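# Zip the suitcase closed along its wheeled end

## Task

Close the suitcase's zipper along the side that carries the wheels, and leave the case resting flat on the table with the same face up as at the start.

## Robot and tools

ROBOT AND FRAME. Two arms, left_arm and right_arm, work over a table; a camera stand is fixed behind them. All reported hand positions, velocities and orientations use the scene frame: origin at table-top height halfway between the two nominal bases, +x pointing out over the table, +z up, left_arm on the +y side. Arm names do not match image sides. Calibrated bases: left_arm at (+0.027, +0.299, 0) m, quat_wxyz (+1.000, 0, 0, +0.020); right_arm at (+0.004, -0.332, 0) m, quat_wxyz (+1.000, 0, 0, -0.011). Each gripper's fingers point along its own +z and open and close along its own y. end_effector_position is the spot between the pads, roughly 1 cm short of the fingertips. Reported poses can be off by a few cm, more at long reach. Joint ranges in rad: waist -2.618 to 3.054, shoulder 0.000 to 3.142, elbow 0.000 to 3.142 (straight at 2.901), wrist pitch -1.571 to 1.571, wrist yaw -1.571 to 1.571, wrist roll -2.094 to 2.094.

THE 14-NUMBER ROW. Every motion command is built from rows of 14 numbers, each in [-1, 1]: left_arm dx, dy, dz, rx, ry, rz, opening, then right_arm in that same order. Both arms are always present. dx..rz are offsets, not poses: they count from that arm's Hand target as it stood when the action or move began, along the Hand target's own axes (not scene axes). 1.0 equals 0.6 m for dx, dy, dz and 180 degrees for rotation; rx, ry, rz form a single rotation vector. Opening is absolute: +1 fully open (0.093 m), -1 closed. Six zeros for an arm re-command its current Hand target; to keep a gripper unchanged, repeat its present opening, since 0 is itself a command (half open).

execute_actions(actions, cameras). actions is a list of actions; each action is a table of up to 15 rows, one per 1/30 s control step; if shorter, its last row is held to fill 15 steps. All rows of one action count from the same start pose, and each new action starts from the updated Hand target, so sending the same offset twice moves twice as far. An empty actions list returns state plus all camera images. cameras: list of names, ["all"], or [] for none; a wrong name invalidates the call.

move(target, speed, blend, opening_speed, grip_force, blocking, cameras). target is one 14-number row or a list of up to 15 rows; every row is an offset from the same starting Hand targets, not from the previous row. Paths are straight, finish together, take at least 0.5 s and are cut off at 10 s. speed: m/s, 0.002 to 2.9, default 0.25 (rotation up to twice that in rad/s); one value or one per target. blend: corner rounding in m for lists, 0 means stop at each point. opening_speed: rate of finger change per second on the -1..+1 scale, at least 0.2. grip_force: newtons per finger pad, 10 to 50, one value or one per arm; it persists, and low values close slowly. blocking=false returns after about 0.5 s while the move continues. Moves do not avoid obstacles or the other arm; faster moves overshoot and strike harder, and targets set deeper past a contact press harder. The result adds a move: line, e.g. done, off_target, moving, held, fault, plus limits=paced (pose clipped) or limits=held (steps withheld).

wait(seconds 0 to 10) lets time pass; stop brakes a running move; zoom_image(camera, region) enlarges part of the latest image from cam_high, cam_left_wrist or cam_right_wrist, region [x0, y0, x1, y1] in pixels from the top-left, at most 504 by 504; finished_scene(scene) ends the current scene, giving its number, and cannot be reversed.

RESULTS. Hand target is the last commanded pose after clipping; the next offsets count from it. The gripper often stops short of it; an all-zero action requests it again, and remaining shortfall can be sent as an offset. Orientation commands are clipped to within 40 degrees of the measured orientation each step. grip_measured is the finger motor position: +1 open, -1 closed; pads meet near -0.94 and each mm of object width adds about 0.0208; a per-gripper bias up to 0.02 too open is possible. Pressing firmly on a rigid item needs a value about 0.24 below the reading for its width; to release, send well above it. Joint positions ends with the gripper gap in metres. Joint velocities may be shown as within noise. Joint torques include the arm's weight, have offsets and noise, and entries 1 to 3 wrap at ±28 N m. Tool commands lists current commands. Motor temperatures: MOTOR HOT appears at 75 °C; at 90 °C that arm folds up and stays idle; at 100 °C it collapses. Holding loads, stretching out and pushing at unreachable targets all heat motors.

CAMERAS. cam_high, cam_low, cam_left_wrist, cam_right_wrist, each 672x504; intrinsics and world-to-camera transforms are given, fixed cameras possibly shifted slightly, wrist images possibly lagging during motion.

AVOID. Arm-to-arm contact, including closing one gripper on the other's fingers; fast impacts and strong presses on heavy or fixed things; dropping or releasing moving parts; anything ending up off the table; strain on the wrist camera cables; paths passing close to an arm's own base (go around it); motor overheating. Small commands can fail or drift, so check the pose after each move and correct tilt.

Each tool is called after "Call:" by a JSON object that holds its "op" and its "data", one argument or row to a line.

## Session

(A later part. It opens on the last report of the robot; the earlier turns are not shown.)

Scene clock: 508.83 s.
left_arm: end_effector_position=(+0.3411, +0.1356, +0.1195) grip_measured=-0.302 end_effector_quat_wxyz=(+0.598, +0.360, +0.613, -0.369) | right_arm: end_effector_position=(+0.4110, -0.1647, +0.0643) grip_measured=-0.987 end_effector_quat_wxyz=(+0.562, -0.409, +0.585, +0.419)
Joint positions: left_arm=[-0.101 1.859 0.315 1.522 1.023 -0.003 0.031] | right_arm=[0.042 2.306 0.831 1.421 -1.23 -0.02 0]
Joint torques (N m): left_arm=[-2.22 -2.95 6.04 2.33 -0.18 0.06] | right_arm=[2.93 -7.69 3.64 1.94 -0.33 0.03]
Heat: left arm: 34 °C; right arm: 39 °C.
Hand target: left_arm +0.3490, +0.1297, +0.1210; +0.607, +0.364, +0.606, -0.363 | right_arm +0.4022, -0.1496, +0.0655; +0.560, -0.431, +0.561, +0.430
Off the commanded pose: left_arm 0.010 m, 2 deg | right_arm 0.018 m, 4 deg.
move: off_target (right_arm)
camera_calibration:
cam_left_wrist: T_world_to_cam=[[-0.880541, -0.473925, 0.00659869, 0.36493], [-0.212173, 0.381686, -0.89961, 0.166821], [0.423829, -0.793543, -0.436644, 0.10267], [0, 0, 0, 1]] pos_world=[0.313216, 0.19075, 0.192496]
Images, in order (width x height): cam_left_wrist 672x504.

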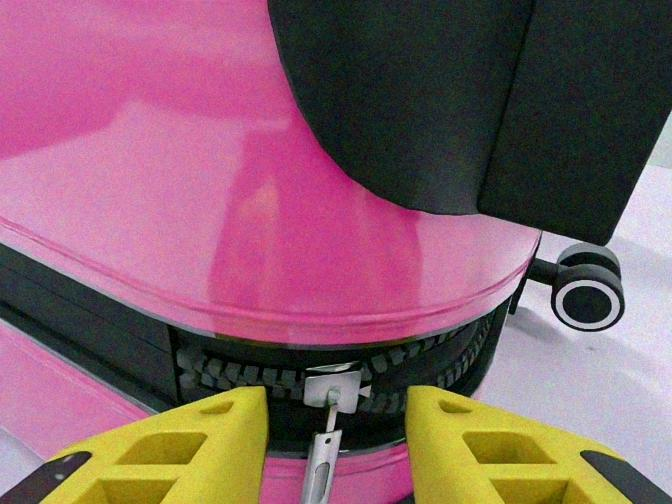

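Call:
{"op": "move", "data": {
  "target": [
    [0,0.002,-0.002,0,0,0,-0.3,0,0,0,0,0,0,-1],
    [0,0.002,-0.002,0,0,0,-1,0,0,0,0,0,0,-1],
    [-0.004,0.002,-0.028,0,0,0,-1,0,0,0,0,0,0,-1]
  ],
  "speed": 0.05,
  "cameras": ["cam_left_wrist"]
}}

Call:
{"op": "zoom_image", "data": {
  "camera": "cam_left_wrist",
  "region": [230, 330, 430, 504]
}}

Scene clock: 517.83 s.
left_arm: end_effector_position=(+0.3440, +0.1430, +0.1188) grip_measured=-0.987 end_effector_quat_wxyz=(+0.599, +0.356, +0.616, -0.367) | right_arm: end_effector_position=(+0.4104, -0.1621, +0.0643) grip_measured=-0.987 end_effector_quat_wxyz=(+0.561, -0.410, +0.584, +0.419)
Joint positions: left_arm=[-0.073 1.864 0.319 1.519 1.042 -0.003 0] | right_arm=[0.049 2.306 0.831 1.421 -1.227 -0.02 0]
Joint torques (N m): left_arm=[0.43 -5.68 3.23 2.36 0.27 0.09] | right_arm=[2.36 -7.61 3.62 1.93 -0.38 0.03]
Heat: left arm: 35 °C; right arm: 39 °C.
Hand target: left_arm +0.3421, +0.1450, +0.1233; +0.606, +0.364, +0.606, -0.363 | right_arm +0.4022, -0.1496, +0.0655; +0.561, -0.431, +0.561, +0.430
Off the commanded pose: left_arm 0.005 m, 2 deg | right_arm 0.015 m, 4 deg.
move: off_target (right_arm)
camera_calibration:
cam_left_wrist: T_world_to_cam=[[-0.875955, -0.482291, 0.00989204, 0.370255], [-0.218839, 0.379021, -0.89914, 0.166582], [0.429898, -0.789771, -0.437549, 0.104617], [0, 0, 0, 1]] pos_world=[0.315807, 0.198056, 0.191893]
Images, in order (width x height): cam_left_wrist 672x504.

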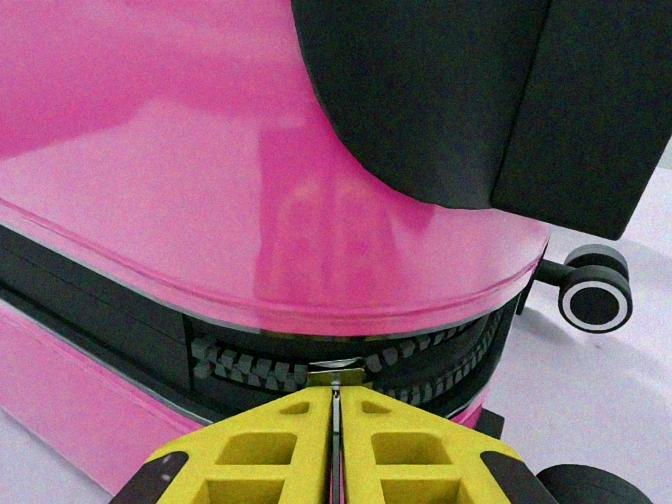

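Scaled by 2.520 from the camera's 672x504 image, which has a finer 960x720 frame.

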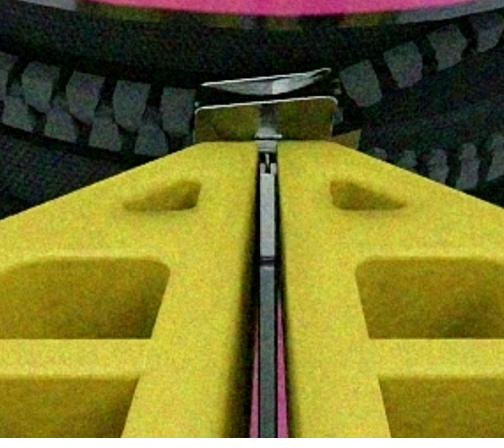

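Call:
{"op": "move", "data": {
  "target": [0,-0.03,0.004,0,0,0,-1,0,0,0.01,0,0,0,-1],
  "speed": 0.04,
  "cameras": ["cam_left_wrist"]
}}

Call:
{"op": "zoom_image", "data": {
  "camera": "cam_left_wrist",
  "region": [130, 310, 480, 504]
}}

Scene clock: 525.70 s.
left_arm: end_effector_position=(+0.3403, +0.1425, +0.1191) grip_measured=-0.987 end_effector_quat_wxyz=(+0.606, +0.345, +0.623, -0.355) | right_arm: end_effector_position=(+0.4093, -0.1593, +0.0643) grip_measured=-0.987 end_effector_quat_wxyz=(+0.560, -0.412, +0.583, +0.421)
Joint positions: left_arm=[-0.09 1.844 0.283 1.535 0.988 -0.003 0] | right_arm=[0.055 2.306 0.831 1.421 -1.226 -0.02 0]
Joint torques (N m): left_arm=[-2.18 -5.86 1.42 2.58 0.32 0.06] | right_arm=[3.18 -7.32 4.1 1.93 -0.21 0.03]
Heat: left arm: 35 °C; right arm: 39 °C.
Hand target: left_arm +0.3273, +0.1345, +0.1233; +0.606, +0.364, +0.606, -0.363 | right_arm +0.4037, -0.1438, +0.0655; +0.561, -0.431, +0.561, +0.430
Off the commanded pose: left_arm 0.016 m, 3 deg | right_arm 0.017 m, 3 deg.
joint sent to its limit (left arm) — joint 4 (wrist pitch), upper limit. The joint targets still meet the commanded pose.
move: off_target (left_arm, right_arm)
camera_calibration:
cam_left_wrist: T_world_to_cam=[[-0.857316, -0.514714, 0.00883491, 0.365139], [-0.232484, 0.371803, -0.898729, 0.171927], [0.459304, -0.772549, -0.438416, 0.09353], [0, 0, 0, 1]] pos_world=[0.310052, 0.196276, 0.192295]
Images, in order (width x height): cam_left_wrist 672x504.

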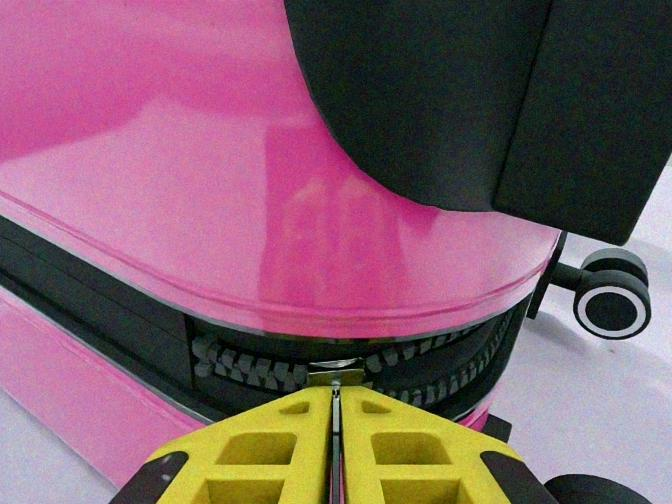

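Scaled by 1.440 from the camera's 672x504 image, which has a finer 960x720 frame.

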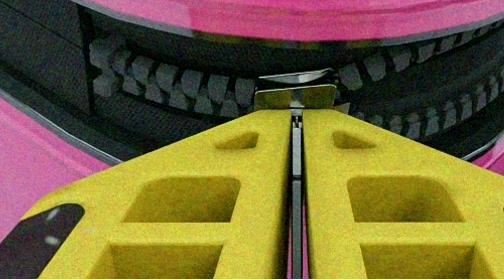

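Call:
{"op": "move", "data": {
  "target": [0,-0.04,0.005,0,0,0,-1,0,0,0.01,0,0,0,-1],
  "speed": 0.04,
  "cameras": ["cam_left_wrist","cam_high"]
}}

Scene clock: 530.63 s.
left_arm: end_effector_position=(+0.3238, +0.1341, +0.1204) grip_measured=-0.987 end_effector_quat_wxyz=(+0.607, +0.336, +0.630, -0.348) | right_arm: end_effector_position=(+0.4157, -0.1594, +0.0644) grip_measured=-0.987 end_effector_quat_wxyz=(+0.567, -0.405, +0.587, +0.412)
Joint positions: left_arm=[-0.147 1.782 0.206 1.543 0.904 -0.003 0] | right_arm=[0.059 2.31 0.841 1.422 -1.194 -0.018 0]
Joint torques (N m): left_arm=[-3.33 -5.07 1.76 2.52 0.41 0.2] | right_arm=[4.18 -7.57 4.16 1.9 -0.39 0.04]
Heat: left arm: 36 °C; right arm: 39 °C.
Hand target: left_arm +0.3076, +0.1205, +0.1233; +0.606, +0.364, +0.606, -0.363 | right_arm +0.4053, -0.1379, +0.0655; +0.561, -0.432, +0.561, +0.430
Off the commanded pose: left_arm 0.021 m, 5 deg | right_arm 0.024 m, 5 deg.
joint sent to its limit (left arm) — joint 4 (wrist pitch), upper limit. The joint targets still meet the commanded pose.
move: off_target (left_arm, right_arm)
camera_calibration:
cam_left_wrist: T_world_to_cam=[[-0.843006, -0.537729, 0.0137757, 0.344451], [-0.249436, 0.368098, -0.895704, 0.177908], [0.476575, -0.75852, -0.444437, 0.0883989], [0, 0, 0, 1]] pos_world=[0.292622, 0.186786, 0.193895]
Images, in order (width x height): cam_high 672x504, cam_left_wrist 672x504.

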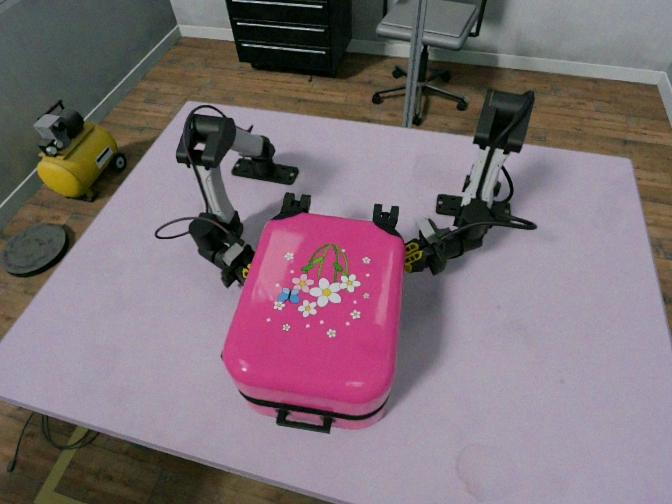

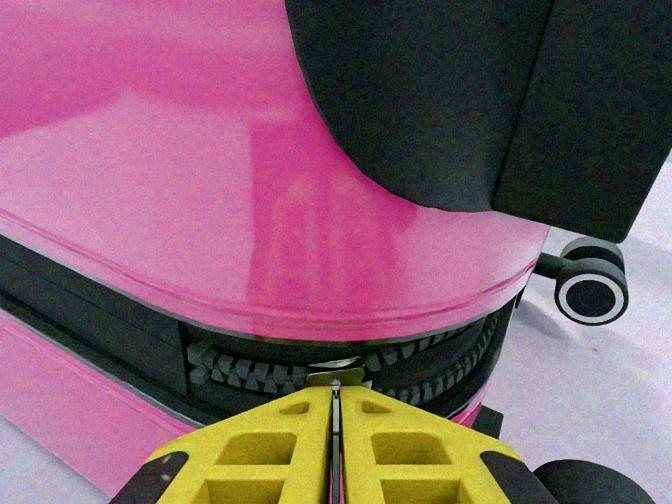

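Call:
{"op": "move", "data": {
  "target": [
    [0,0.03,0,0,0,0,-1,-0.092,0,-0.228,0,0,0,-1],
    [0,0.03,0,0,0,0,-1,-0.525,0.024,-0.2,0.09,0.33,0.09,-1],
    [0,0.03,0,0,0,0,-1,-0.5,0.13,0.1,0.13,0.487,0.131,-1]
  ],
  "blend": [0.03,0.05,0],
  "speed": 0.2,
  "cameras": ["all"]
}}

Scene clock: 557.13 s.
left_arm: end_effector_position=(+0.3241, +0.1340, +0.1200) grip_measured=-0.987 end_effector_quat_wxyz=(+0.602, +0.346, +0.624, -0.358) | right_arm: end_effector_position=(+0.3442, -0.0594, +0.3541) grip_measured=-0.987 end_effector_quat_wxyz=(+0.052, -0.246, +0.663, +0.705)
Joint positions: left_arm=[-0.131 1.798 0.224 1.542 0.951 -0.003 0] | right_arm=[0.3 1.792 1.451 0.456 -1.574 1.257 0]
Joint torques (N m): left_arm=[-1.01 -2.4 4.96 2.53 0.38 0.07] | right_arm=[-0.23 -8.25 8.8 1.33 0 0]
Heat: left arm: 37 °C; right arm: 38 °C.
Hand target: left_arm +0.3234, +0.1290, +0.1233; +0.606, +0.364, +0.606, -0.363 | right_arm +0.3453, -0.0593, +0.3653; +0.032, -0.333, +0.843, +0.422
Off the commanded pose: left_arm 0.006 m, 3 deg | right_arm 0.011 m, 90 deg; orientation clipped.
joint sent to its limit (left arm) — joint 4 (wrist pitch), upper limit. The joint targets still meet the commanded pose.
joint sent to its limit (right arm) — joint 5 (wrist yaw), lower limit. The joint targets are off in orientation, not in position.
move: off_target (left_arm, right_arm); limits=paced
camera_calibration:
cam_left_wrist: T_world_to_cam=[[-0.859806, -0.51044, 0.0135422, 0.346549], [-0.236321, 0.374279, -0.896698, 0.172712], [0.452643, -0.774187, -0.442435, 0.0976777], [0, 0, 0, 1]] pos_world=[0.294568, 0.187871, 0.193393]
cam_right_wrist: T_world_to_cam=[[0.42225, 0.10577, -0.900288, 0.177938], [-0.658578, -0.646654, -0.384856, 0.360814], [-0.622881, 0.755415, -0.203392, 0.414038], [0, 0, 0, 1]] pos_world=[0.420386, -0.0982688, 0.383268]

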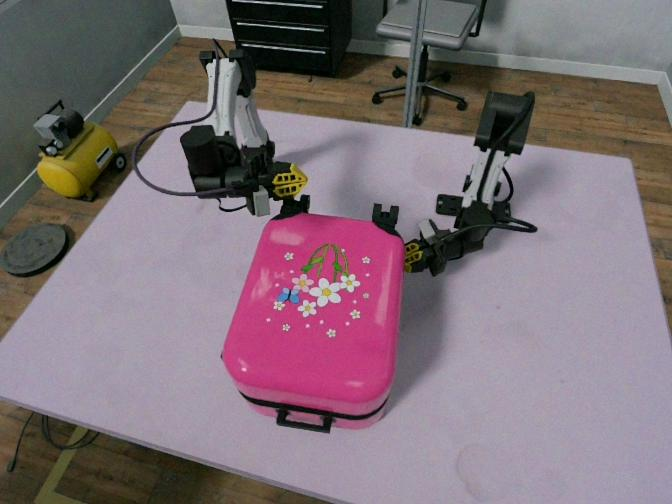

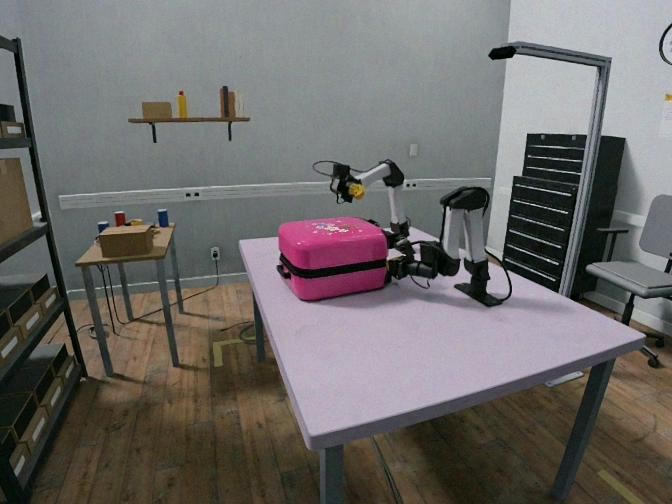

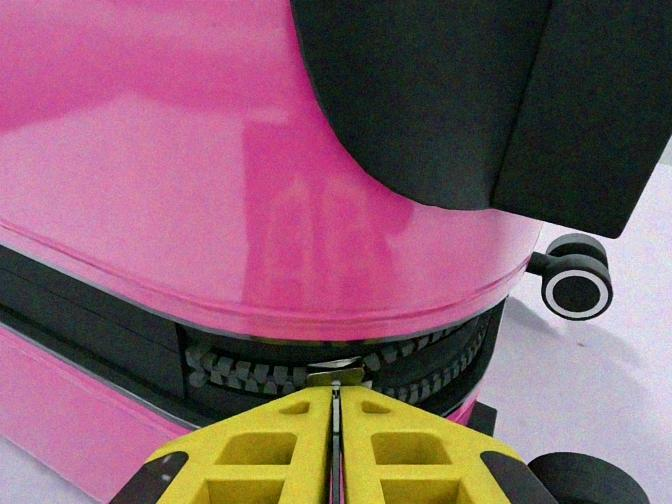

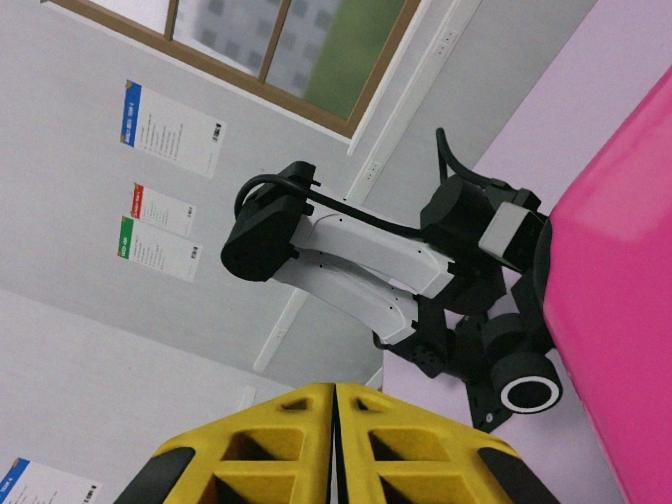

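Call:
{"op": "move", "data": {
  "target": [0,0,0,0,0,0,-1,0.223,-0.047,-0.31,0.321,-0.299,-0.04,-1],
  "speed": 0.25
}}

Scene clock: 573.03 s.
left_arm: end_effector_position=(+0.3241, +0.1340, +0.1200) grip_measured=-0.987 end_effector_quat_wxyz=(+0.602, +0.346, +0.624, -0.358) | right_arm: end_effector_position=(+0.2993, -0.2796, +0.4112) grip_measured=-0.987 end_effector_quat_wxyz=(+0.550, -0.102, +0.825, +0.081)
Joint positions: left_arm=[-0.131 1.798 0.224 1.542 0.951 -0.003 0] | right_arm=[0.094 1.036 1.501 -0.863 -0.183 -0.053 0]
Joint torques (N m): left_arm=[-0.9 -2.59 5.05 2.52 0.4 0.09] | right_arm=[0.55 -2.26 4.77 2.3 0.04 -0.08]
Heat: left arm: 38 °C; right arm: 37 °C.
Hand target: left_arm +0.3234, +0.1290, +0.1233; +0.606, +0.364, +0.606, -0.363 | right_arm +0.3003, -0.2788, +0.4204; +0.569, -0.108, +0.811, +0.076
Off the commanded pose: left_arm 0.006 m, 3 deg | right_arm 0.009 m, 3 deg.
joint sent to its limit (left arm) — joint 4 (wrist pitch), upper limit. The joint targets still meet the commanded pose.
move: off_target (left_arm, right_arm)

Call:
{"op": "move", "data": {
  "target": [0,0,0,0,0,0,-1,0.026,0.358,0.222,-0.036,0.332,-0.043,-1],
  "speed": 0.25,
  "cameras": ["cam_right_wrist","cam_high"]
}}

Scene clock: 586.07 s.
left_arm: end_effector_position=(+0.3241, +0.1340, +0.1200) grip_measured=-0.987 end_effector_quat_wxyz=(+0.602, +0.346, +0.624, -0.358) | right_arm: end_effector_position=(+0.3600, -0.0429, +0.3527) grip_measured=-0.987 end_effector_quat_wxyz=(+0.312, -0.214, +0.918, +0.116)
Joint positions: left_arm=[-0.131 1.798 0.224 1.542 0.951 -0.003 0] | right_arm=[0.732 2.112 2.799 -1.584 0.079 0.225 0]
Joint torques (N m): left_arm=[-1.05 -2.7 5.16 2.5 0.38 0.06] | right_arm=[0.03 -8.72 6.28 1.51 -0.05 0.07]
Heat: left arm: 38 °C; right arm: 38 °C.
Hand target: left_arm +0.3234, +0.1290, +0.1233; +0.606, +0.364, +0.606, -0.363 | right_arm +0.3600, -0.0403, +0.3602; +0.087, -0.214, +0.973, +0.018
Off the commanded pose: left_arm 0.006 m, 3 deg | right_arm 0.008 m, 29 deg.
joint read past its limit (right arm) — joint 4 (wrist pitch), lower limit.
joint sent to its limit (left arm) — joint 4 (wrist pitch), upper limit. The joint targets still meet the commanded pose.
joint sent to its limit (right arm) — joint 4 (wrist pitch), lower limit. The joint targets are off in orientation, not in position.
move: off_target (left_arm, right_arm)
camera_calibration:
cam_right_wrist: T_world_to_cam=[[0.472249, -0.87978, -0.0544789, -0.190295], [-0.865263, -0.450887, -0.219136, 0.405852], [0.168227, 0.150625, -0.974172, 0.372276], [0, 0, 0, 1]] pos_world=[0.378408, -0.0404984, 0.44123]
Images, in order (width x height): cam_high 672x504, cam_right_wrist 672x504.

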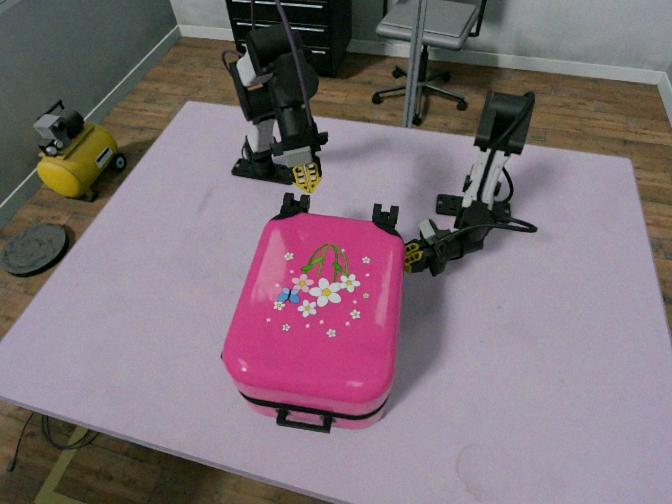

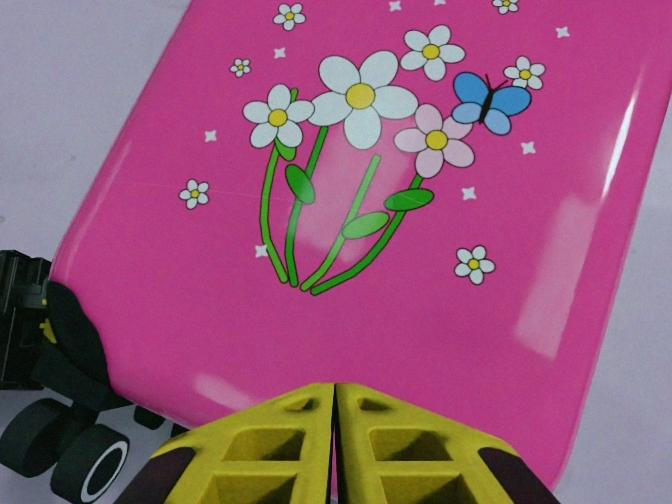

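Call:
{"op": "move", "data": {
  "target": [0,0,0,0,0,0,-1,0.0266,0,0.148,0,0,0,-1],
  "speed": 0.12
}}

Scene clock: 593.77 s.
left_arm: end_effector_position=(+0.3241, +0.1340, +0.1200) grip_measured=-0.987 end_effector_quat_wxyz=(+0.602, +0.346, +0.624, -0.358) | right_arm: end_effector_position=(+0.3582, -0.0409, +0.2739) grip_measured=-0.987 end_effector_quat_wxyz=(+0.201, -0.219, +0.952, +0.070)
Joint positions: left_arm=[-0.131 1.798 0.224 1.542 0.951 -0.003 0] | right_arm=[0.732 2.138 2.576 -1.584 0.063 0.244 0]
Joint torques (N m): left_arm=[-0.83 -2.58 5.16 2.54 0.4 0.05] | right_arm=[-0.55 -9.29 4.31 1.14 -0.07 0.12]
Heat: left arm: 38 °C; right arm: 37 °C.
Hand target: left_arm +0.3234, +0.1290, +0.1233; +0.606, +0.364, +0.606, -0.363 | right_arm +0.3600, -0.0404, +0.2700; +0.087, -0.214, +0.973, +0.019
Off the commanded pose: left_arm 0.006 m, 3 deg | right_arm 0.004 m, 15 deg.
joint read past its limit (right arm) — joint 4 (wrist pitch), lower limit.
joint sent to its limit (left arm) — joint 4 (wrist pitch), upper limit. The joint targets still meet the commanded pose.
joint sent to its limit (right arm) — joint 4 (wrist pitch), lower limit. The joint targets are off in orientation, not in position.
move: off_target (left_arm, right_arm)

Call:
{"op": "move", "data": {
  "target": [0,0,0,0,0,0,-1,0.0089,0,0.0493,0,0,0,-1],
  "speed": 0.05
}}

Call:
{"op": "move", "data": {
  "target": [0,0,0,0,0,0,-1,0.0089,0,0.0493,0,0,0,-1],
  "speed": 0.05,
  "cameras": ["cam_left_wrist","cam_right_wrist"]
}}

Scene clock: 600.23 s.
left_arm: end_effector_position=(+0.3241, +0.1340, +0.1200) grip_measured=-0.987 end_effector_quat_wxyz=(+0.602, +0.346, +0.624, -0.358) | right_arm: end_effector_position=(+0.3579, -0.0407, +0.2461) grip_measured=-0.987 end_effector_quat_wxyz=(+0.166, -0.220, +0.960, +0.052)
Joint positions: left_arm=[-0.131 1.798 0.224 1.542 0.951 -0.003 0] | right_arm=[0.732 2.165 2.522 -1.584 0.06 0.248 0]
Joint torques (N m): left_arm=[-0.88 -2.66 5.19 2.54 0.34 0.06] | right_arm=[-0.64 -9.26 4.27 1.02 -0.06 0.1]
Heat: left arm: 38 °C; right arm: 36 °C.
Hand target: left_arm +0.3234, +0.1290, +0.1233; +0.606, +0.364, +0.606, -0.363 | right_arm +0.3600, -0.0404, +0.2399; +0.087, -0.214, +0.973, +0.018
Off the commanded pose: left_arm 0.006 m, 3 deg | right_arm 0.006 m, 10 deg.
joint read past its limit (right arm) — joint 4 (wrist pitch), lower limit.
joint sent to its limit (left arm) — joint 4 (wrist pitch), upper limit. The joint targets still meet the commanded pose.
joint sent to its limit (right arm) — joint 4 (wrist pitch), lower limit. The joint targets are off in orientation, not in position.
move: off_target (left_arm, right_arm)

Scene clock: 602.07 s.
left_arm: end_effector_position=(+0.3240, +0.1340, +0.1199) grip_measured=-0.987 end_effector_quat_wxyz=(+0.602, +0.346, +0.624, -0.358) | right_arm: end_effector_position=(+0.3572, -0.0432, +0.2367) grip_measured=-0.987 end_effector_quat_wxyz=(+0.152, -0.218, +0.963, +0.046)
Joint positions: left_arm=[-0.131 1.798 0.224 1.542 0.951 -0.003 0] | right_arm=[0.728 2.167 2.492 -1.582 0.06 0.252 0]
Joint torques (N m): left_arm=[-0.88 -2.54 5.05 2.53 0.39 0.06] | right_arm=[-0.42 -6.26 2.88 0.94 -0.08 0.08]
Heat: left arm: 38 °C; right arm: 36 °C.
Hand target: left_arm +0.3234, +0.1290, +0.1233; +0.606, +0.364, +0.606, -0.363 | right_arm +0.3600, -0.0404, +0.2100; +0.087, -0.214, +0.973, +0.019
Off the commanded pose: left_arm 0.006 m, 3 deg | right_arm 0.027 m, 8 deg.
joint read past its limit (right arm) — joint 4 (wrist pitch), lower limit.
joint sent to its limit (left arm) — joint 4 (wrist pitch), upper limit. The joint targets still meet the commanded pose.
joint sent to its limit (right arm) — joint 4 (wrist pitch), lower limit. The joint targets are off in orientation, not in position.
move: off_target (left_arm, right_arm)
camera_calibration:
cam_left_wrist: T_world_to_cam=[[-0.859803, -0.510429, 0.0141656, 0.346428], [-0.23702, 0.374374, -0.896474, 0.172767], [0.452283, -0.774149, -0.44287, 0.0978154], [0, 0, 0, 1]] pos_world=[0.294569, 0.187871, 0.193293]
cam_right_wrist: T_world_to_cam=[[0.447933, -0.894067, -0.00062158, -0.200253], [-0.885882, -0.443927, 0.134692, 0.301709], [-0.120699, -0.0597822, -0.990887, 0.357874], [0, 0, 0, 1]] pos_world=[0.400174, -0.0237078, 0.31385]
Images, in order (width x height): cam_left_wrist 672x504, cam_right_wrist 672x504.

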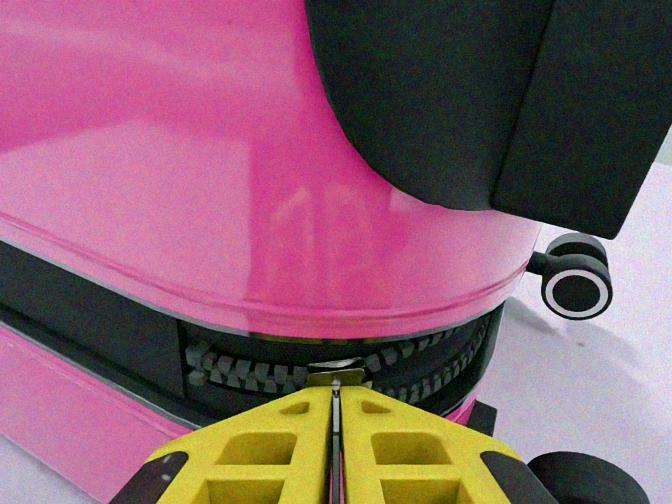

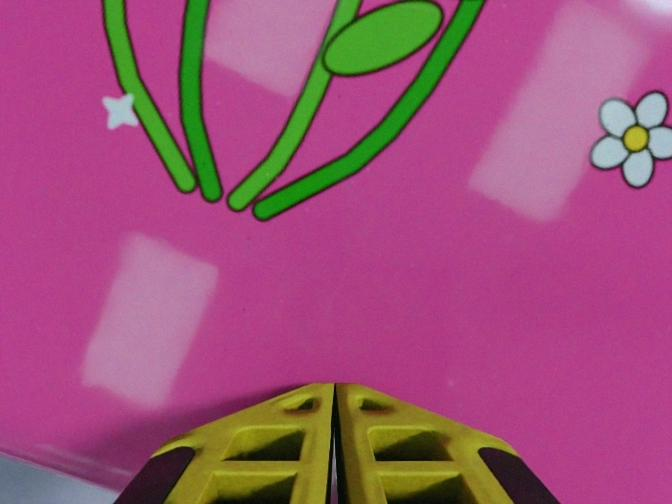

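Call:
{"op": "move", "data": {
  "target": [0,0,0,0,0,0,-1,0.015,0,0.082,0,0,0,-1],
  "speed": 0.05
}}

Call:
{"op": "move", "data": {
  "target": [0,-0.05,0.0,0,0,0,-1,0.0,0,0,0,0,0,-1],
  "speed": 0.05,
  "cameras": ["cam_left_wrist"]
}}

Scene clock: 608.50 s.
left_arm: end_effector_position=(+0.3240, +0.1340, +0.1198) grip_measured=-0.987 end_effector_quat_wxyz=(+0.602, +0.346, +0.624, -0.358) | right_arm: end_effector_position=(+0.3570, -0.0435, +0.2303) grip_measured=-0.987 end_effector_quat_wxyz=(+0.167, -0.215, +0.961, +0.054)
Joint positions: left_arm=[-0.131 1.798 0.224 1.541 0.951 -0.003 0] | right_arm=[0.728 2.075 2.301 -1.448 0.061 0.256 0]
Joint torques (N m): left_arm=[-1.02 -2.59 5.08 2.56 0.39 0.08] | right_arm=[-0.39 -0.27 -0.28 0.97 -0.06 0.11]
Heat: left arm: 38 °C; right arm: 35 °C.
Hand target: left_arm +0.3234, +0.1290, +0.1233; +0.606, +0.364, +0.606, -0.363 | right_arm +0.3599, -0.0405, +0.1599; +0.087, -0.214, +0.973, +0.019
Off the commanded pose: left_arm 0.006 m, 3 deg | right_arm 0.070 m, 10 deg.
joint sent to its limit (left arm) — joint 4 (wrist pitch), upper limit. The joint targets still meet the commanded pose.
move: off_target (left_arm, right_arm)

Scene clock: 609.57 s.
left_arm: end_effector_position=(+0.3180, +0.1288, +0.1205) grip_measured=-0.987 end_effector_quat_wxyz=(+0.609, +0.331, +0.635, -0.341) | right_arm: end_effector_position=(+0.3570, -0.0435, +0.2303) grip_measured=-0.987 end_effector_quat_wxyz=(+0.167, -0.215, +0.961, +0.054)
Joint positions: left_arm=[-0.186 1.756 0.177 1.542 0.845 -0.003 0] | right_arm=[0.728 2.075 2.301 -1.448 0.061 0.256 0]
Joint torques (N m): left_arm=[-2.91 -4.97 1.5 2.63 0.62 0.24] | right_arm=[-0.4 -0.32 -0.31 0.96 -0.1 0.11]
Heat: left arm: 38 °C; right arm: 35 °C.
Hand target: left_arm +0.2970, +0.1149, +0.1233; +0.606, +0.364, +0.606, -0.363 | right_arm +0.3599, -0.0405, +0.1599; +0.087, -0.214, +0.973, +0.019
Off the commanded pose: left_arm 0.025 m, 6 deg | right_arm 0.071 m, 10 deg.
joint sent to its limit (left arm) — joint 4 (wrist pitch), upper limit. The joint targets still meet the commanded pose.
move: off_target (left_arm, right_arm)
camera_calibration:
cam_left_wrist: T_world_to_cam=[[-0.832413, -0.553956, 0.0148741, 0.335357], [-0.259434, 0.365846, -0.893785, 0.181779], [0.489675, -0.747857, -0.44825, 0.0821306], [0, 0, 0, 1]] pos_world=[0.286098, 0.180692, 0.194298]
Images, in order (width x height): cam_left_wrist 672x504.

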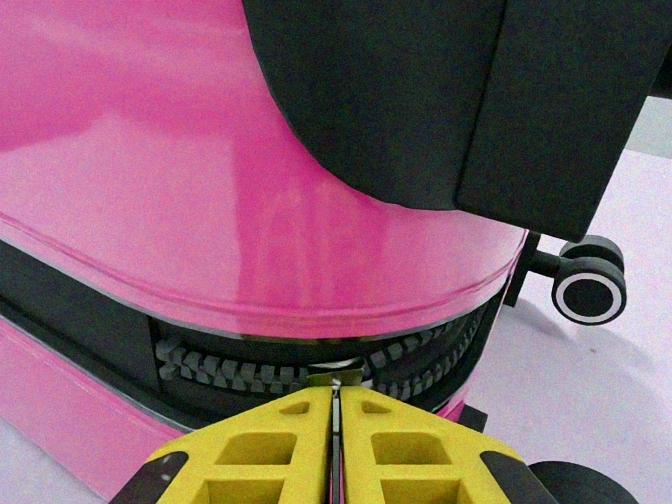

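Call:
{"op": "move", "data": {
  "target": [0,-0.035,0.006,0,0,0,-1,0,0,0,0,0,0,-1],
  "speed": 0.05,
  "cameras": ["cam_left_wrist","cam_low"]
}}

Scene clock: 640.13 s.
left_arm: end_effector_position=(+0.3038, +0.1158, +0.1216) grip_measured=-0.987 end_effector_quat_wxyz=(+0.611, +0.329, +0.637, -0.336) | right_arm: end_effector_position=(+0.3598, -0.0468, +0.2306) grip_measured=-0.987 end_effector_quat_wxyz=(+0.172, -0.212, +0.961, +0.045)
Joint positions: left_arm=[-0.273 1.709 0.127 1.543 0.746 0 0] | right_arm=[0.726 2.075 2.301 -1.447 0.081 0.256 0]
Joint torques (N m): left_arm=[-3.02 -4.62 1.09 2.63 0.74 0.21] | right_arm=[-0.27 -0.36 -0.17 0.98 -0.3 0.13]
Heat: left arm: 39 °C; right arm: 33 °C.
Hand target: left_arm +0.2801, +0.1019, +0.1232; +0.606, +0.364, +0.606, -0.363 | right_arm +0.3598, -0.0405, +0.1599; +0.087, -0.214, +0.973, +0.019
Off the commanded pose: left_arm 0.027 m, 6 deg | right_arm 0.071 m, 10 deg.
joint sent to its limit (left arm) — joint 4 (wrist pitch), upper limit. The joint targets still meet the commanded pose.
move: off_target (left_arm, right_arm)
camera_calibration:
cam_left_wrist: T_world_to_cam=[[-0.826091, -0.563435, 0.0107283, 0.315952], [-0.262377, 0.367702, -0.892162, 0.184298], [0.49873, -0.739822, -0.451588, 0.0765572], [0, 0, 0, 1]] pos_world=[0.271179, 0.16689, 0.195607]
Images, in order (width x height): cam_low 672x504, cam_left_wrist 672x504.

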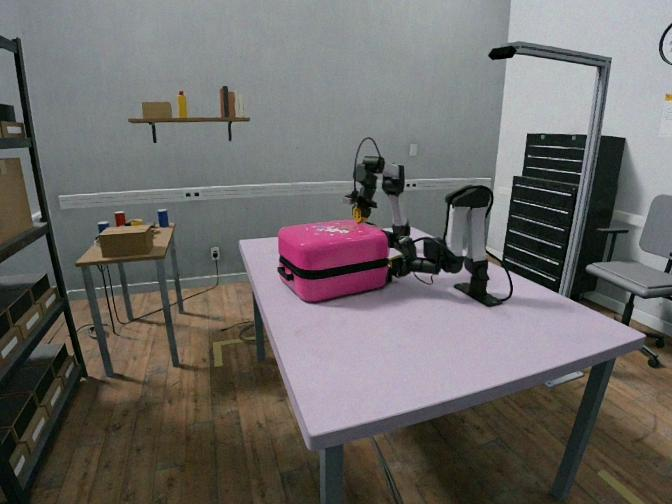

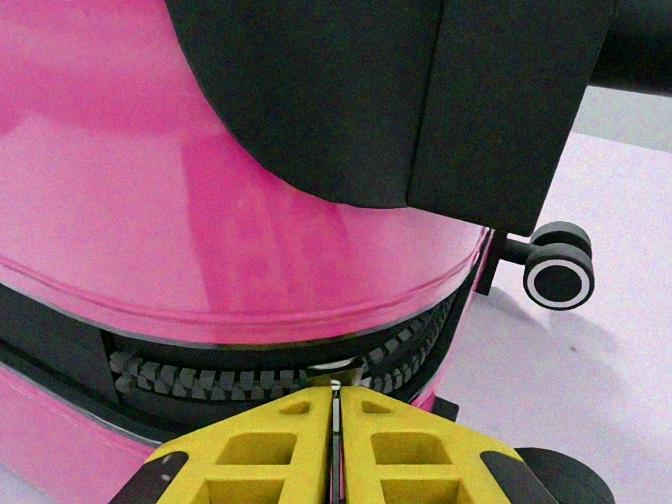

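Call:
{"op": "move", "data": {
  "target": [0,-0.025,0.026,0,0,0,-1,0,0,0,0,0,0,-1],
  "speed": 0.06,
  "cameras": ["cam_left_wrist"]
}}

Call:
{"op": "zoom_image", "data": {
  "camera": "cam_left_wrist",
  "region": [100, 200, 604, 504]
}}

Scene clock: 648.53 s.
left_arm: end_effector_position=(+0.2965, +0.0957, +0.1227) grip_measured=-0.987 end_effector_quat_wxyz=(+0.613, +0.331, +0.635, -0.334) | right_arm: end_effector_position=(+0.3685, -0.0580, +0.2314) grip_measured=-0.987 end_effector_quat_wxyz=(+0.184, -0.201, +0.962, +0.022)
Joint positions: left_arm=[-0.387 1.704 0.122 1.549 0.632 0 0] | right_arm=[0.714 2.075 2.301 -1.447 0.131 0.257 0]
Joint torques (N m): left_arm=[-3.4 -4.01 1.87 2.65 0.67 0.2] | right_arm=[0.84 -0.23 -0.01 0.93 -0.74 0.11]
Motor temperatures (°C): left_arm=[20 25 25 40 19 19 20] | right_arm=[19 23 25 32 17 19 20]
Heat: left arm: 40 °C; right arm: 32 °C.
Hand target: left_arm +0.2743, +0.0810, +0.1233; +0.606, +0.364, +0.606, -0.363 | right_arm +0.3598, -0.0405, +0.1599; +0.087, -0.214, +0.973, +0.019
Off the commanded pose: left_arm 0.027 m, 6 deg | right_arm 0.074 m, 11 deg.
joint sent to its limit (left arm) — joint 4 (wrist pitch), upper limit. The joint targets still meet the commanded pose.
move: off_target (left_arm, right_arm)
camera_calibration:
cam_left_wrist: T_world_to_cam=[[-0.826144, -0.563448, 0.00346065, 0.299551], [-0.255762, 0.369519, -0.893332, 0.188797], [0.502067, -0.738906, -0.449384, 0.0645139], [0, 0, 0, 1]] pos_world=[0.263369, 0.146687, 0.196613]
Images, in order (width x height): cam_left_wrist 672x504.

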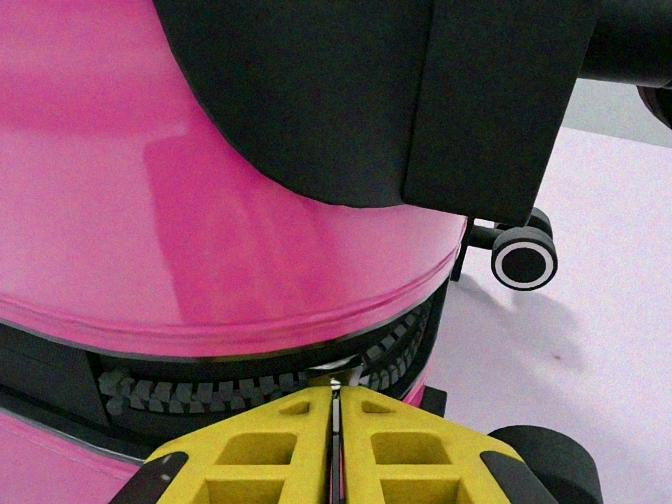

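Scaled by 1.000.

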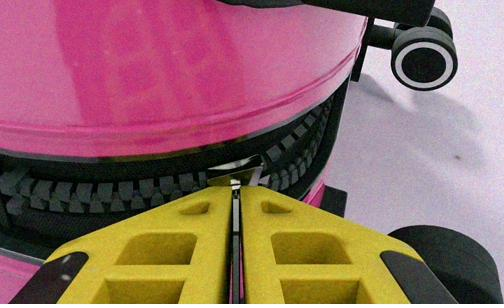

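Call:
{"op": "move", "data": {
  "target": [0,0,0,0,0,0,-1,0.002,0.06,0.169,0,0,0,-1],
  "speed": 0.12
}}

Call:
{"op": "move", "data": {
  "target": [0,-0.02,0.02,0,0,0,-1,0,0,0,0,0,0,-1],
  "speed": 0.06,
  "cameras": ["cam_left_wrist","cam_high"]
}}

Scene clock: 662.40 s.
left_arm: end_effector_position=(+0.3021, +0.0996, +0.1231) grip_measured=-0.987 end_effector_quat_wxyz=(+0.620, +0.318, +0.641, -0.321) | right_arm: end_effector_position=(+0.4138, -0.0238, +0.2279) grip_measured=-0.987 end_effector_quat_wxyz=(+0.341, -0.135, +0.929, +0.041)
Joint positions: left_arm=[-0.387 1.704 0.122 1.551 0.592 0 0] | right_arm=[0.763 1.977 1.977 -0.927 0.301 0.351 0]
Joint torques (N m): left_arm=[-3.29 -4.15 1.88 2.63 1.03 0.13] | right_arm=[2.03 6.6 -0.73 -0.2 -2.09 0.19]
Heat: left arm: 38 °C; right arm: 32 °C.
Hand target: left_arm +0.2742, +0.0810, +0.1233; +0.607, +0.364, +0.606, -0.363 | right_arm +0.3601, -0.0010, +0.0599; +0.087, -0.214, +0.973, +0.018
Off the commanded pose: left_arm 0.033 m, 8 deg | right_arm 0.178 m, 31 deg.
joint sent to its limit (left arm) — joint 4 (wrist pitch), upper limit. The joint targets still meet the commanded pose.
move: off_target (left_arm, right_arm)

Scene clock: 663.33 s.
left_arm: end_effector_position=(+0.2933, +0.0827, +0.1237) grip_measured=-0.987 end_effector_quat_wxyz=(+0.617, +0.324, +0.638, -0.327) | right_arm: end_effector_position=(+0.4247, -0.0188, +0.2279) grip_measured=-0.987 end_effector_quat_wxyz=(+0.353, -0.129, +0.926, +0.049)
Joint positions: left_arm=[-0.474 1.703 0.122 1.553 0.524 -0.004 0] | right_arm=[0.755 2 1.991 -0.888 0.298 0.351 0]
Joint torques (N m): left_arm=[-3.55 -3.43 2.44 2.65 0.83 0.17] | right_arm=[2.54 5.03 -0.51 -0.51 -2.06 0.15]
Heat: left arm: 38 °C; right arm: 32 °C.
Hand target: left_arm +0.2693, +0.0647, +0.1232; +0.606, +0.365, +0.606, -0.363 | right_arm +0.3600, -0.0010, +0.0599; +0.087, -0.214, +0.973, +0.019
Off the commanded pose: left_arm 0.030 m, 7 deg | right_arm 0.181 m, 33 deg.
joint sent to its limit (left arm) — joint 4 (wrist pitch), upper limit. The joint targets still meet the commanded pose.
move: off_target (left_arm, right_arm)
camera_calibration:
cam_left_wrist: T_world_to_cam=[[-0.813905, -0.580995, 0.00164322, 0.28767], [-0.260887, 0.362942, -0.894545, 0.195814], [0.51913, -0.728504, -0.446975, 0.0508335], [0, 0, 0, 1]] pos_world=[0.258833, 0.133098, 0.197413]
Images, in order (width x height): cam_high 672x504, cam_left_wrist 672x504.

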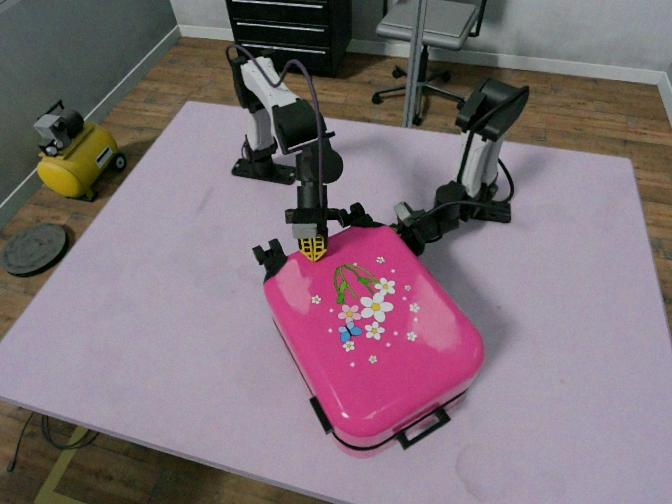

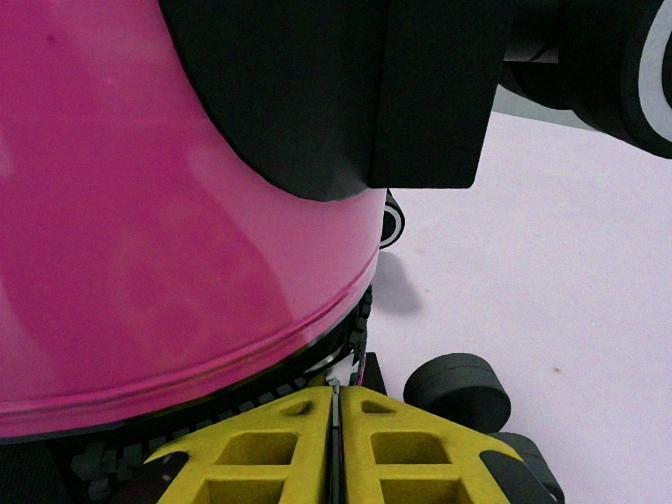

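Call:
{"op": "move", "data": {
  "target": [0,0.01,0.05,0,0,0,-1,0,0,0,0,0,0,-1],
  "speed": 0.06,
  "cameras": ["cam_left_wrist","cam_high"]
}}

Scene clock: 698.27 s.
left_arm: end_effector_position=(+0.3000, +0.0637, +0.1243) grip_measured=-0.987 end_effector_quat_wxyz=(+0.614, +0.322, +0.636, -0.340) | right_arm: end_effector_position=(+0.4394, -0.0242, +0.2278) grip_measured=-0.987 end_effector_quat_wxyz=(+0.368, -0.113, +0.922, +0.043)
Joint positions: left_arm=[-0.533 1.755 0.184 1.554 0.482 -0.029 0] | right_arm=[0.736 2.014 1.991 -0.846 0.32 0.351 0]
Joint torques (N m): left_arm=[-3.81 -0.85 6.37 2.65 0.7 0.33] | right_arm=[4.11 3.32 -0.55 -0.75 -2.19 0.15]
Motor temperatures (°C): left_arm=[21 24 25 37 20 19 20] | right_arm=[19 22 24 30 23 19 20]
Heat: left arm: 37 °C; right arm: 30 °C.
Hand target: left_arm +0.2887, +0.0411, +0.1231; +0.606, +0.364, +0.606, -0.363 | right_arm +0.3599, -0.0010, +0.0598; +0.087, -0.214, +0.973, +0.018
Off the commanded pose: left_arm 0.025 m, 7 deg | right_arm 0.187 m, 35 deg.
joint sent to its limit (left arm) — joint 4 (wrist pitch), upper limit. The joint targets still meet the commanded pose.
move: off_target (left_arm, right_arm)
camera_calibration:
cam_left_wrist: T_world_to_cam=[[-0.823365, -0.567106, 0.0214745, 0.28148], [-0.265145, 0.350949, -0.898072, 0.207421], [0.501765, -0.745135, -0.439324, 0.0390287], [0, 0, 0, 1]] pos_world=[0.267174, 0.115916, 0.19738]
Images, in order (width x height): cam_high 672x504, cam_left_wrist 672x504.

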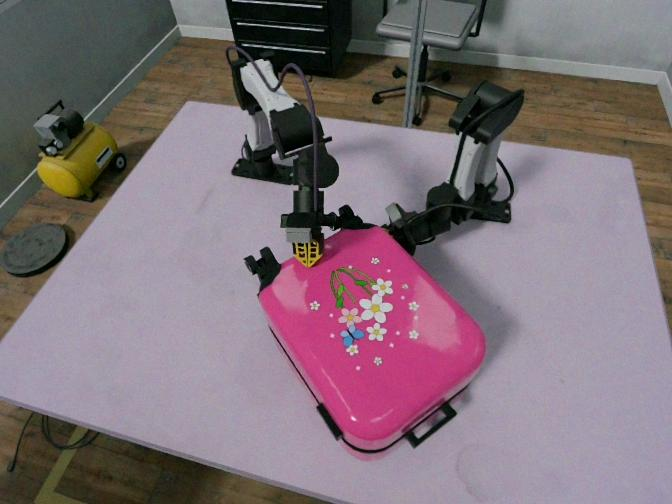

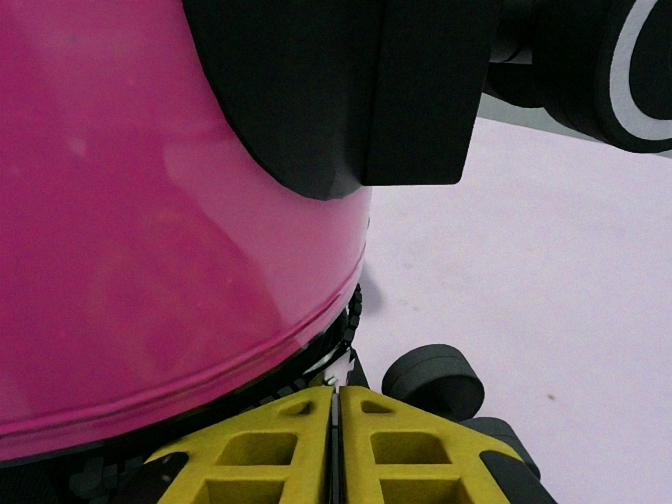

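Call:
{"op": "move", "data": {
  "target": [
    [0,0,0,0,0,0,-1,-0.107,-0.119,-0.489,0,0,0,-1],
    [0,0,0,0,0,0,-1,0.064,-0.316,-0.469,-0.0612,-0.1908,-0.1157,1]
  ],
  "blend": [0.03,0],
  "cameras": ["cam_right_wrist","cam_high","cam_left_wrist"]
}}

Scene clock: 740.67 s.
left_arm: end_effector_position=(+0.3009, +0.0596, +0.1249) grip_measured=-0.987 end_effector_quat_wxyz=(+0.612, +0.321, +0.635, -0.345) | right_arm: end_effector_position=(+0.3611, -0.2097, +0.3157) grip_measured=+1.000 end_effector_quat_wxyz=(+0.320, -0.368, +0.858, +0.159)
Joint positions: left_arm=[-0.544 1.764 0.197 1.554 0.478 -0.04 0] | right_arm=[0.148 1.597 1.877 -1.265 -0.467 -0.541 0.093]
Joint torques (N m): left_arm=[-3.08 -1.63 5.35 2.66 0.68 0.42] | right_arm=[-0.54 -9.09 4.79 1.62 -0.42 -0.11]
Heat: left arm: 37 °C; right arm: 30 °C.
Hand target: left_arm +0.2887, +0.0411, +0.1232; +0.606, +0.365, +0.606, -0.363 | right_arm +0.3598, -0.2095, +0.3302; +0.349, -0.376, +0.844, +0.156
Off the commanded pose: left_arm 0.022 m, 6 deg | right_arm 0.015 m, 4 deg.
elbow stopped short (right arm): the move would have taken joint 3 (elbow) straighter than the controller allows.
joint sent to its limit (left arm) — joint 4 (wrist pitch), upper limit. The joint targets still meet the commanded pose.
move: off_target (left_arm, right_arm); target 2's new opening was sent with right_arm's hand 0.015 m and 4 deg from that target
camera_calibration:
cam_left_wrist: T_world_to_cam=[[-0.826828, -0.561659, 0.0299005, 0.279613], [-0.267516, 0.345939, -0.899312, 0.21086], [0.494763, -0.751575, -0.436285, 0.0378152], [0, 0, 0, 1]] pos_world=[0.26889, 0.112523, 0.197766]
cam_right_wrist: T_world_to_cam=[[0.738538, -0.674111, -0.0116745, -0.406222], [-0.650846, -0.708317, -0.273288, 0.209075], [0.175957, 0.209432, -0.961861, 0.366794], [0, 0, 0, 1]] pos_world=[0.371546, -0.202566, 0.4052]
Images, in order (width x height): cam_high 672x504, cam_left_wrist 672x504, cam_right_wrist 672x504.

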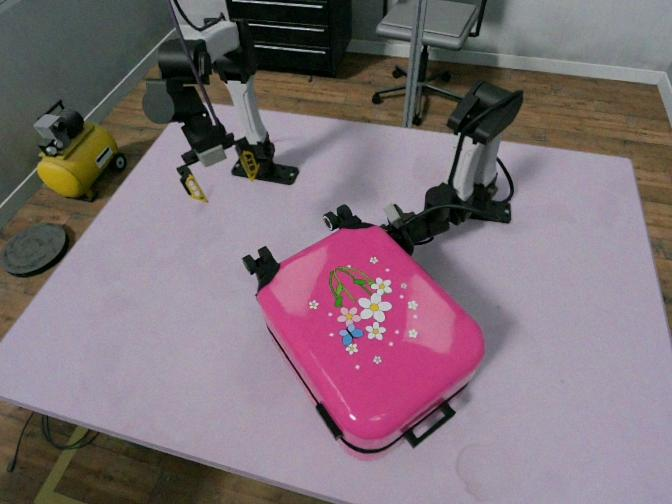

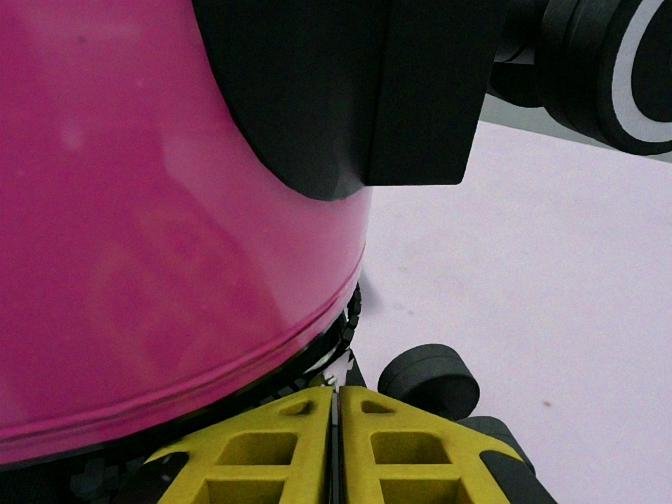

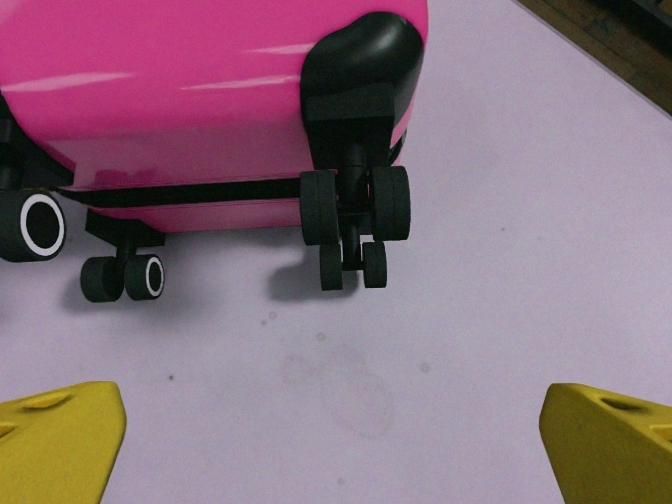

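Call:
{"op": "move", "data": {
  "target": [0,0,0,0,0,0,-1,0.044,-0.019,0.282,0,0,0,1],
  "speed": 0.15,
  "cameras": ["cam_right_wrist"]
}}

Scene clock: 751.70 s.
left_arm: end_effector_position=(+0.3009, +0.0596, +0.1249) grip_measured=-0.987 end_effector_quat_wxyz=(+0.612, +0.321, +0.635, -0.345) | right_arm: end_effector_position=(+0.4300, -0.1453, +0.1888) grip_measured=+1.000 end_effector_quat_wxyz=(+0.335, -0.377, +0.849, +0.158)
Joint positions: left_arm=[-0.544 1.764 0.197 1.554 0.478 -0.04 0] | right_arm=[0.296 1.745 1.487 -0.642 -0.389 -0.424 0.093]
Joint torques (N m): left_arm=[-3.14 -1.5 5.42 2.64 0.65 0.43] | right_arm=[0.36 -8.09 5.89 1.75 -0.18 0.11]
Heat: left arm: 37 °C; right arm: 31 °C.
Hand target: left_arm +0.2887, +0.0411, +0.1232; +0.606, +0.365, +0.606, -0.363 | right_arm +0.4358, -0.1420, +0.1919; +0.350, -0.375, +0.844, +0.156
Off the commanded pose: left_arm 0.022 m, 6 deg | right_arm 0.007 m, 2 deg.
joint sent to its limit (left arm) — joint 4 (wrist pitch), upper limit. The joint targets still meet the commanded pose.
move: off_target (left_arm)
camera_calibration:
cam_right_wrist: T_world_to_cam=[[0.749148, -0.662312, 0.010959, -0.42221], [-0.629243, -0.716717, -0.300615, 0.259478], [0.206955, 0.218309, -0.953683, 0.205531], [0, 0, 0, 1]] pos_world=[0.437036, -0.138532, 0.278641]
Images, in order (width x height): cam_right_wrist 672x504.

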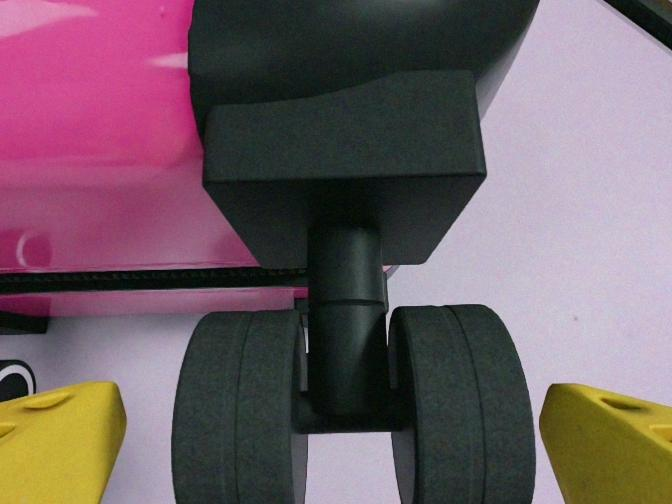

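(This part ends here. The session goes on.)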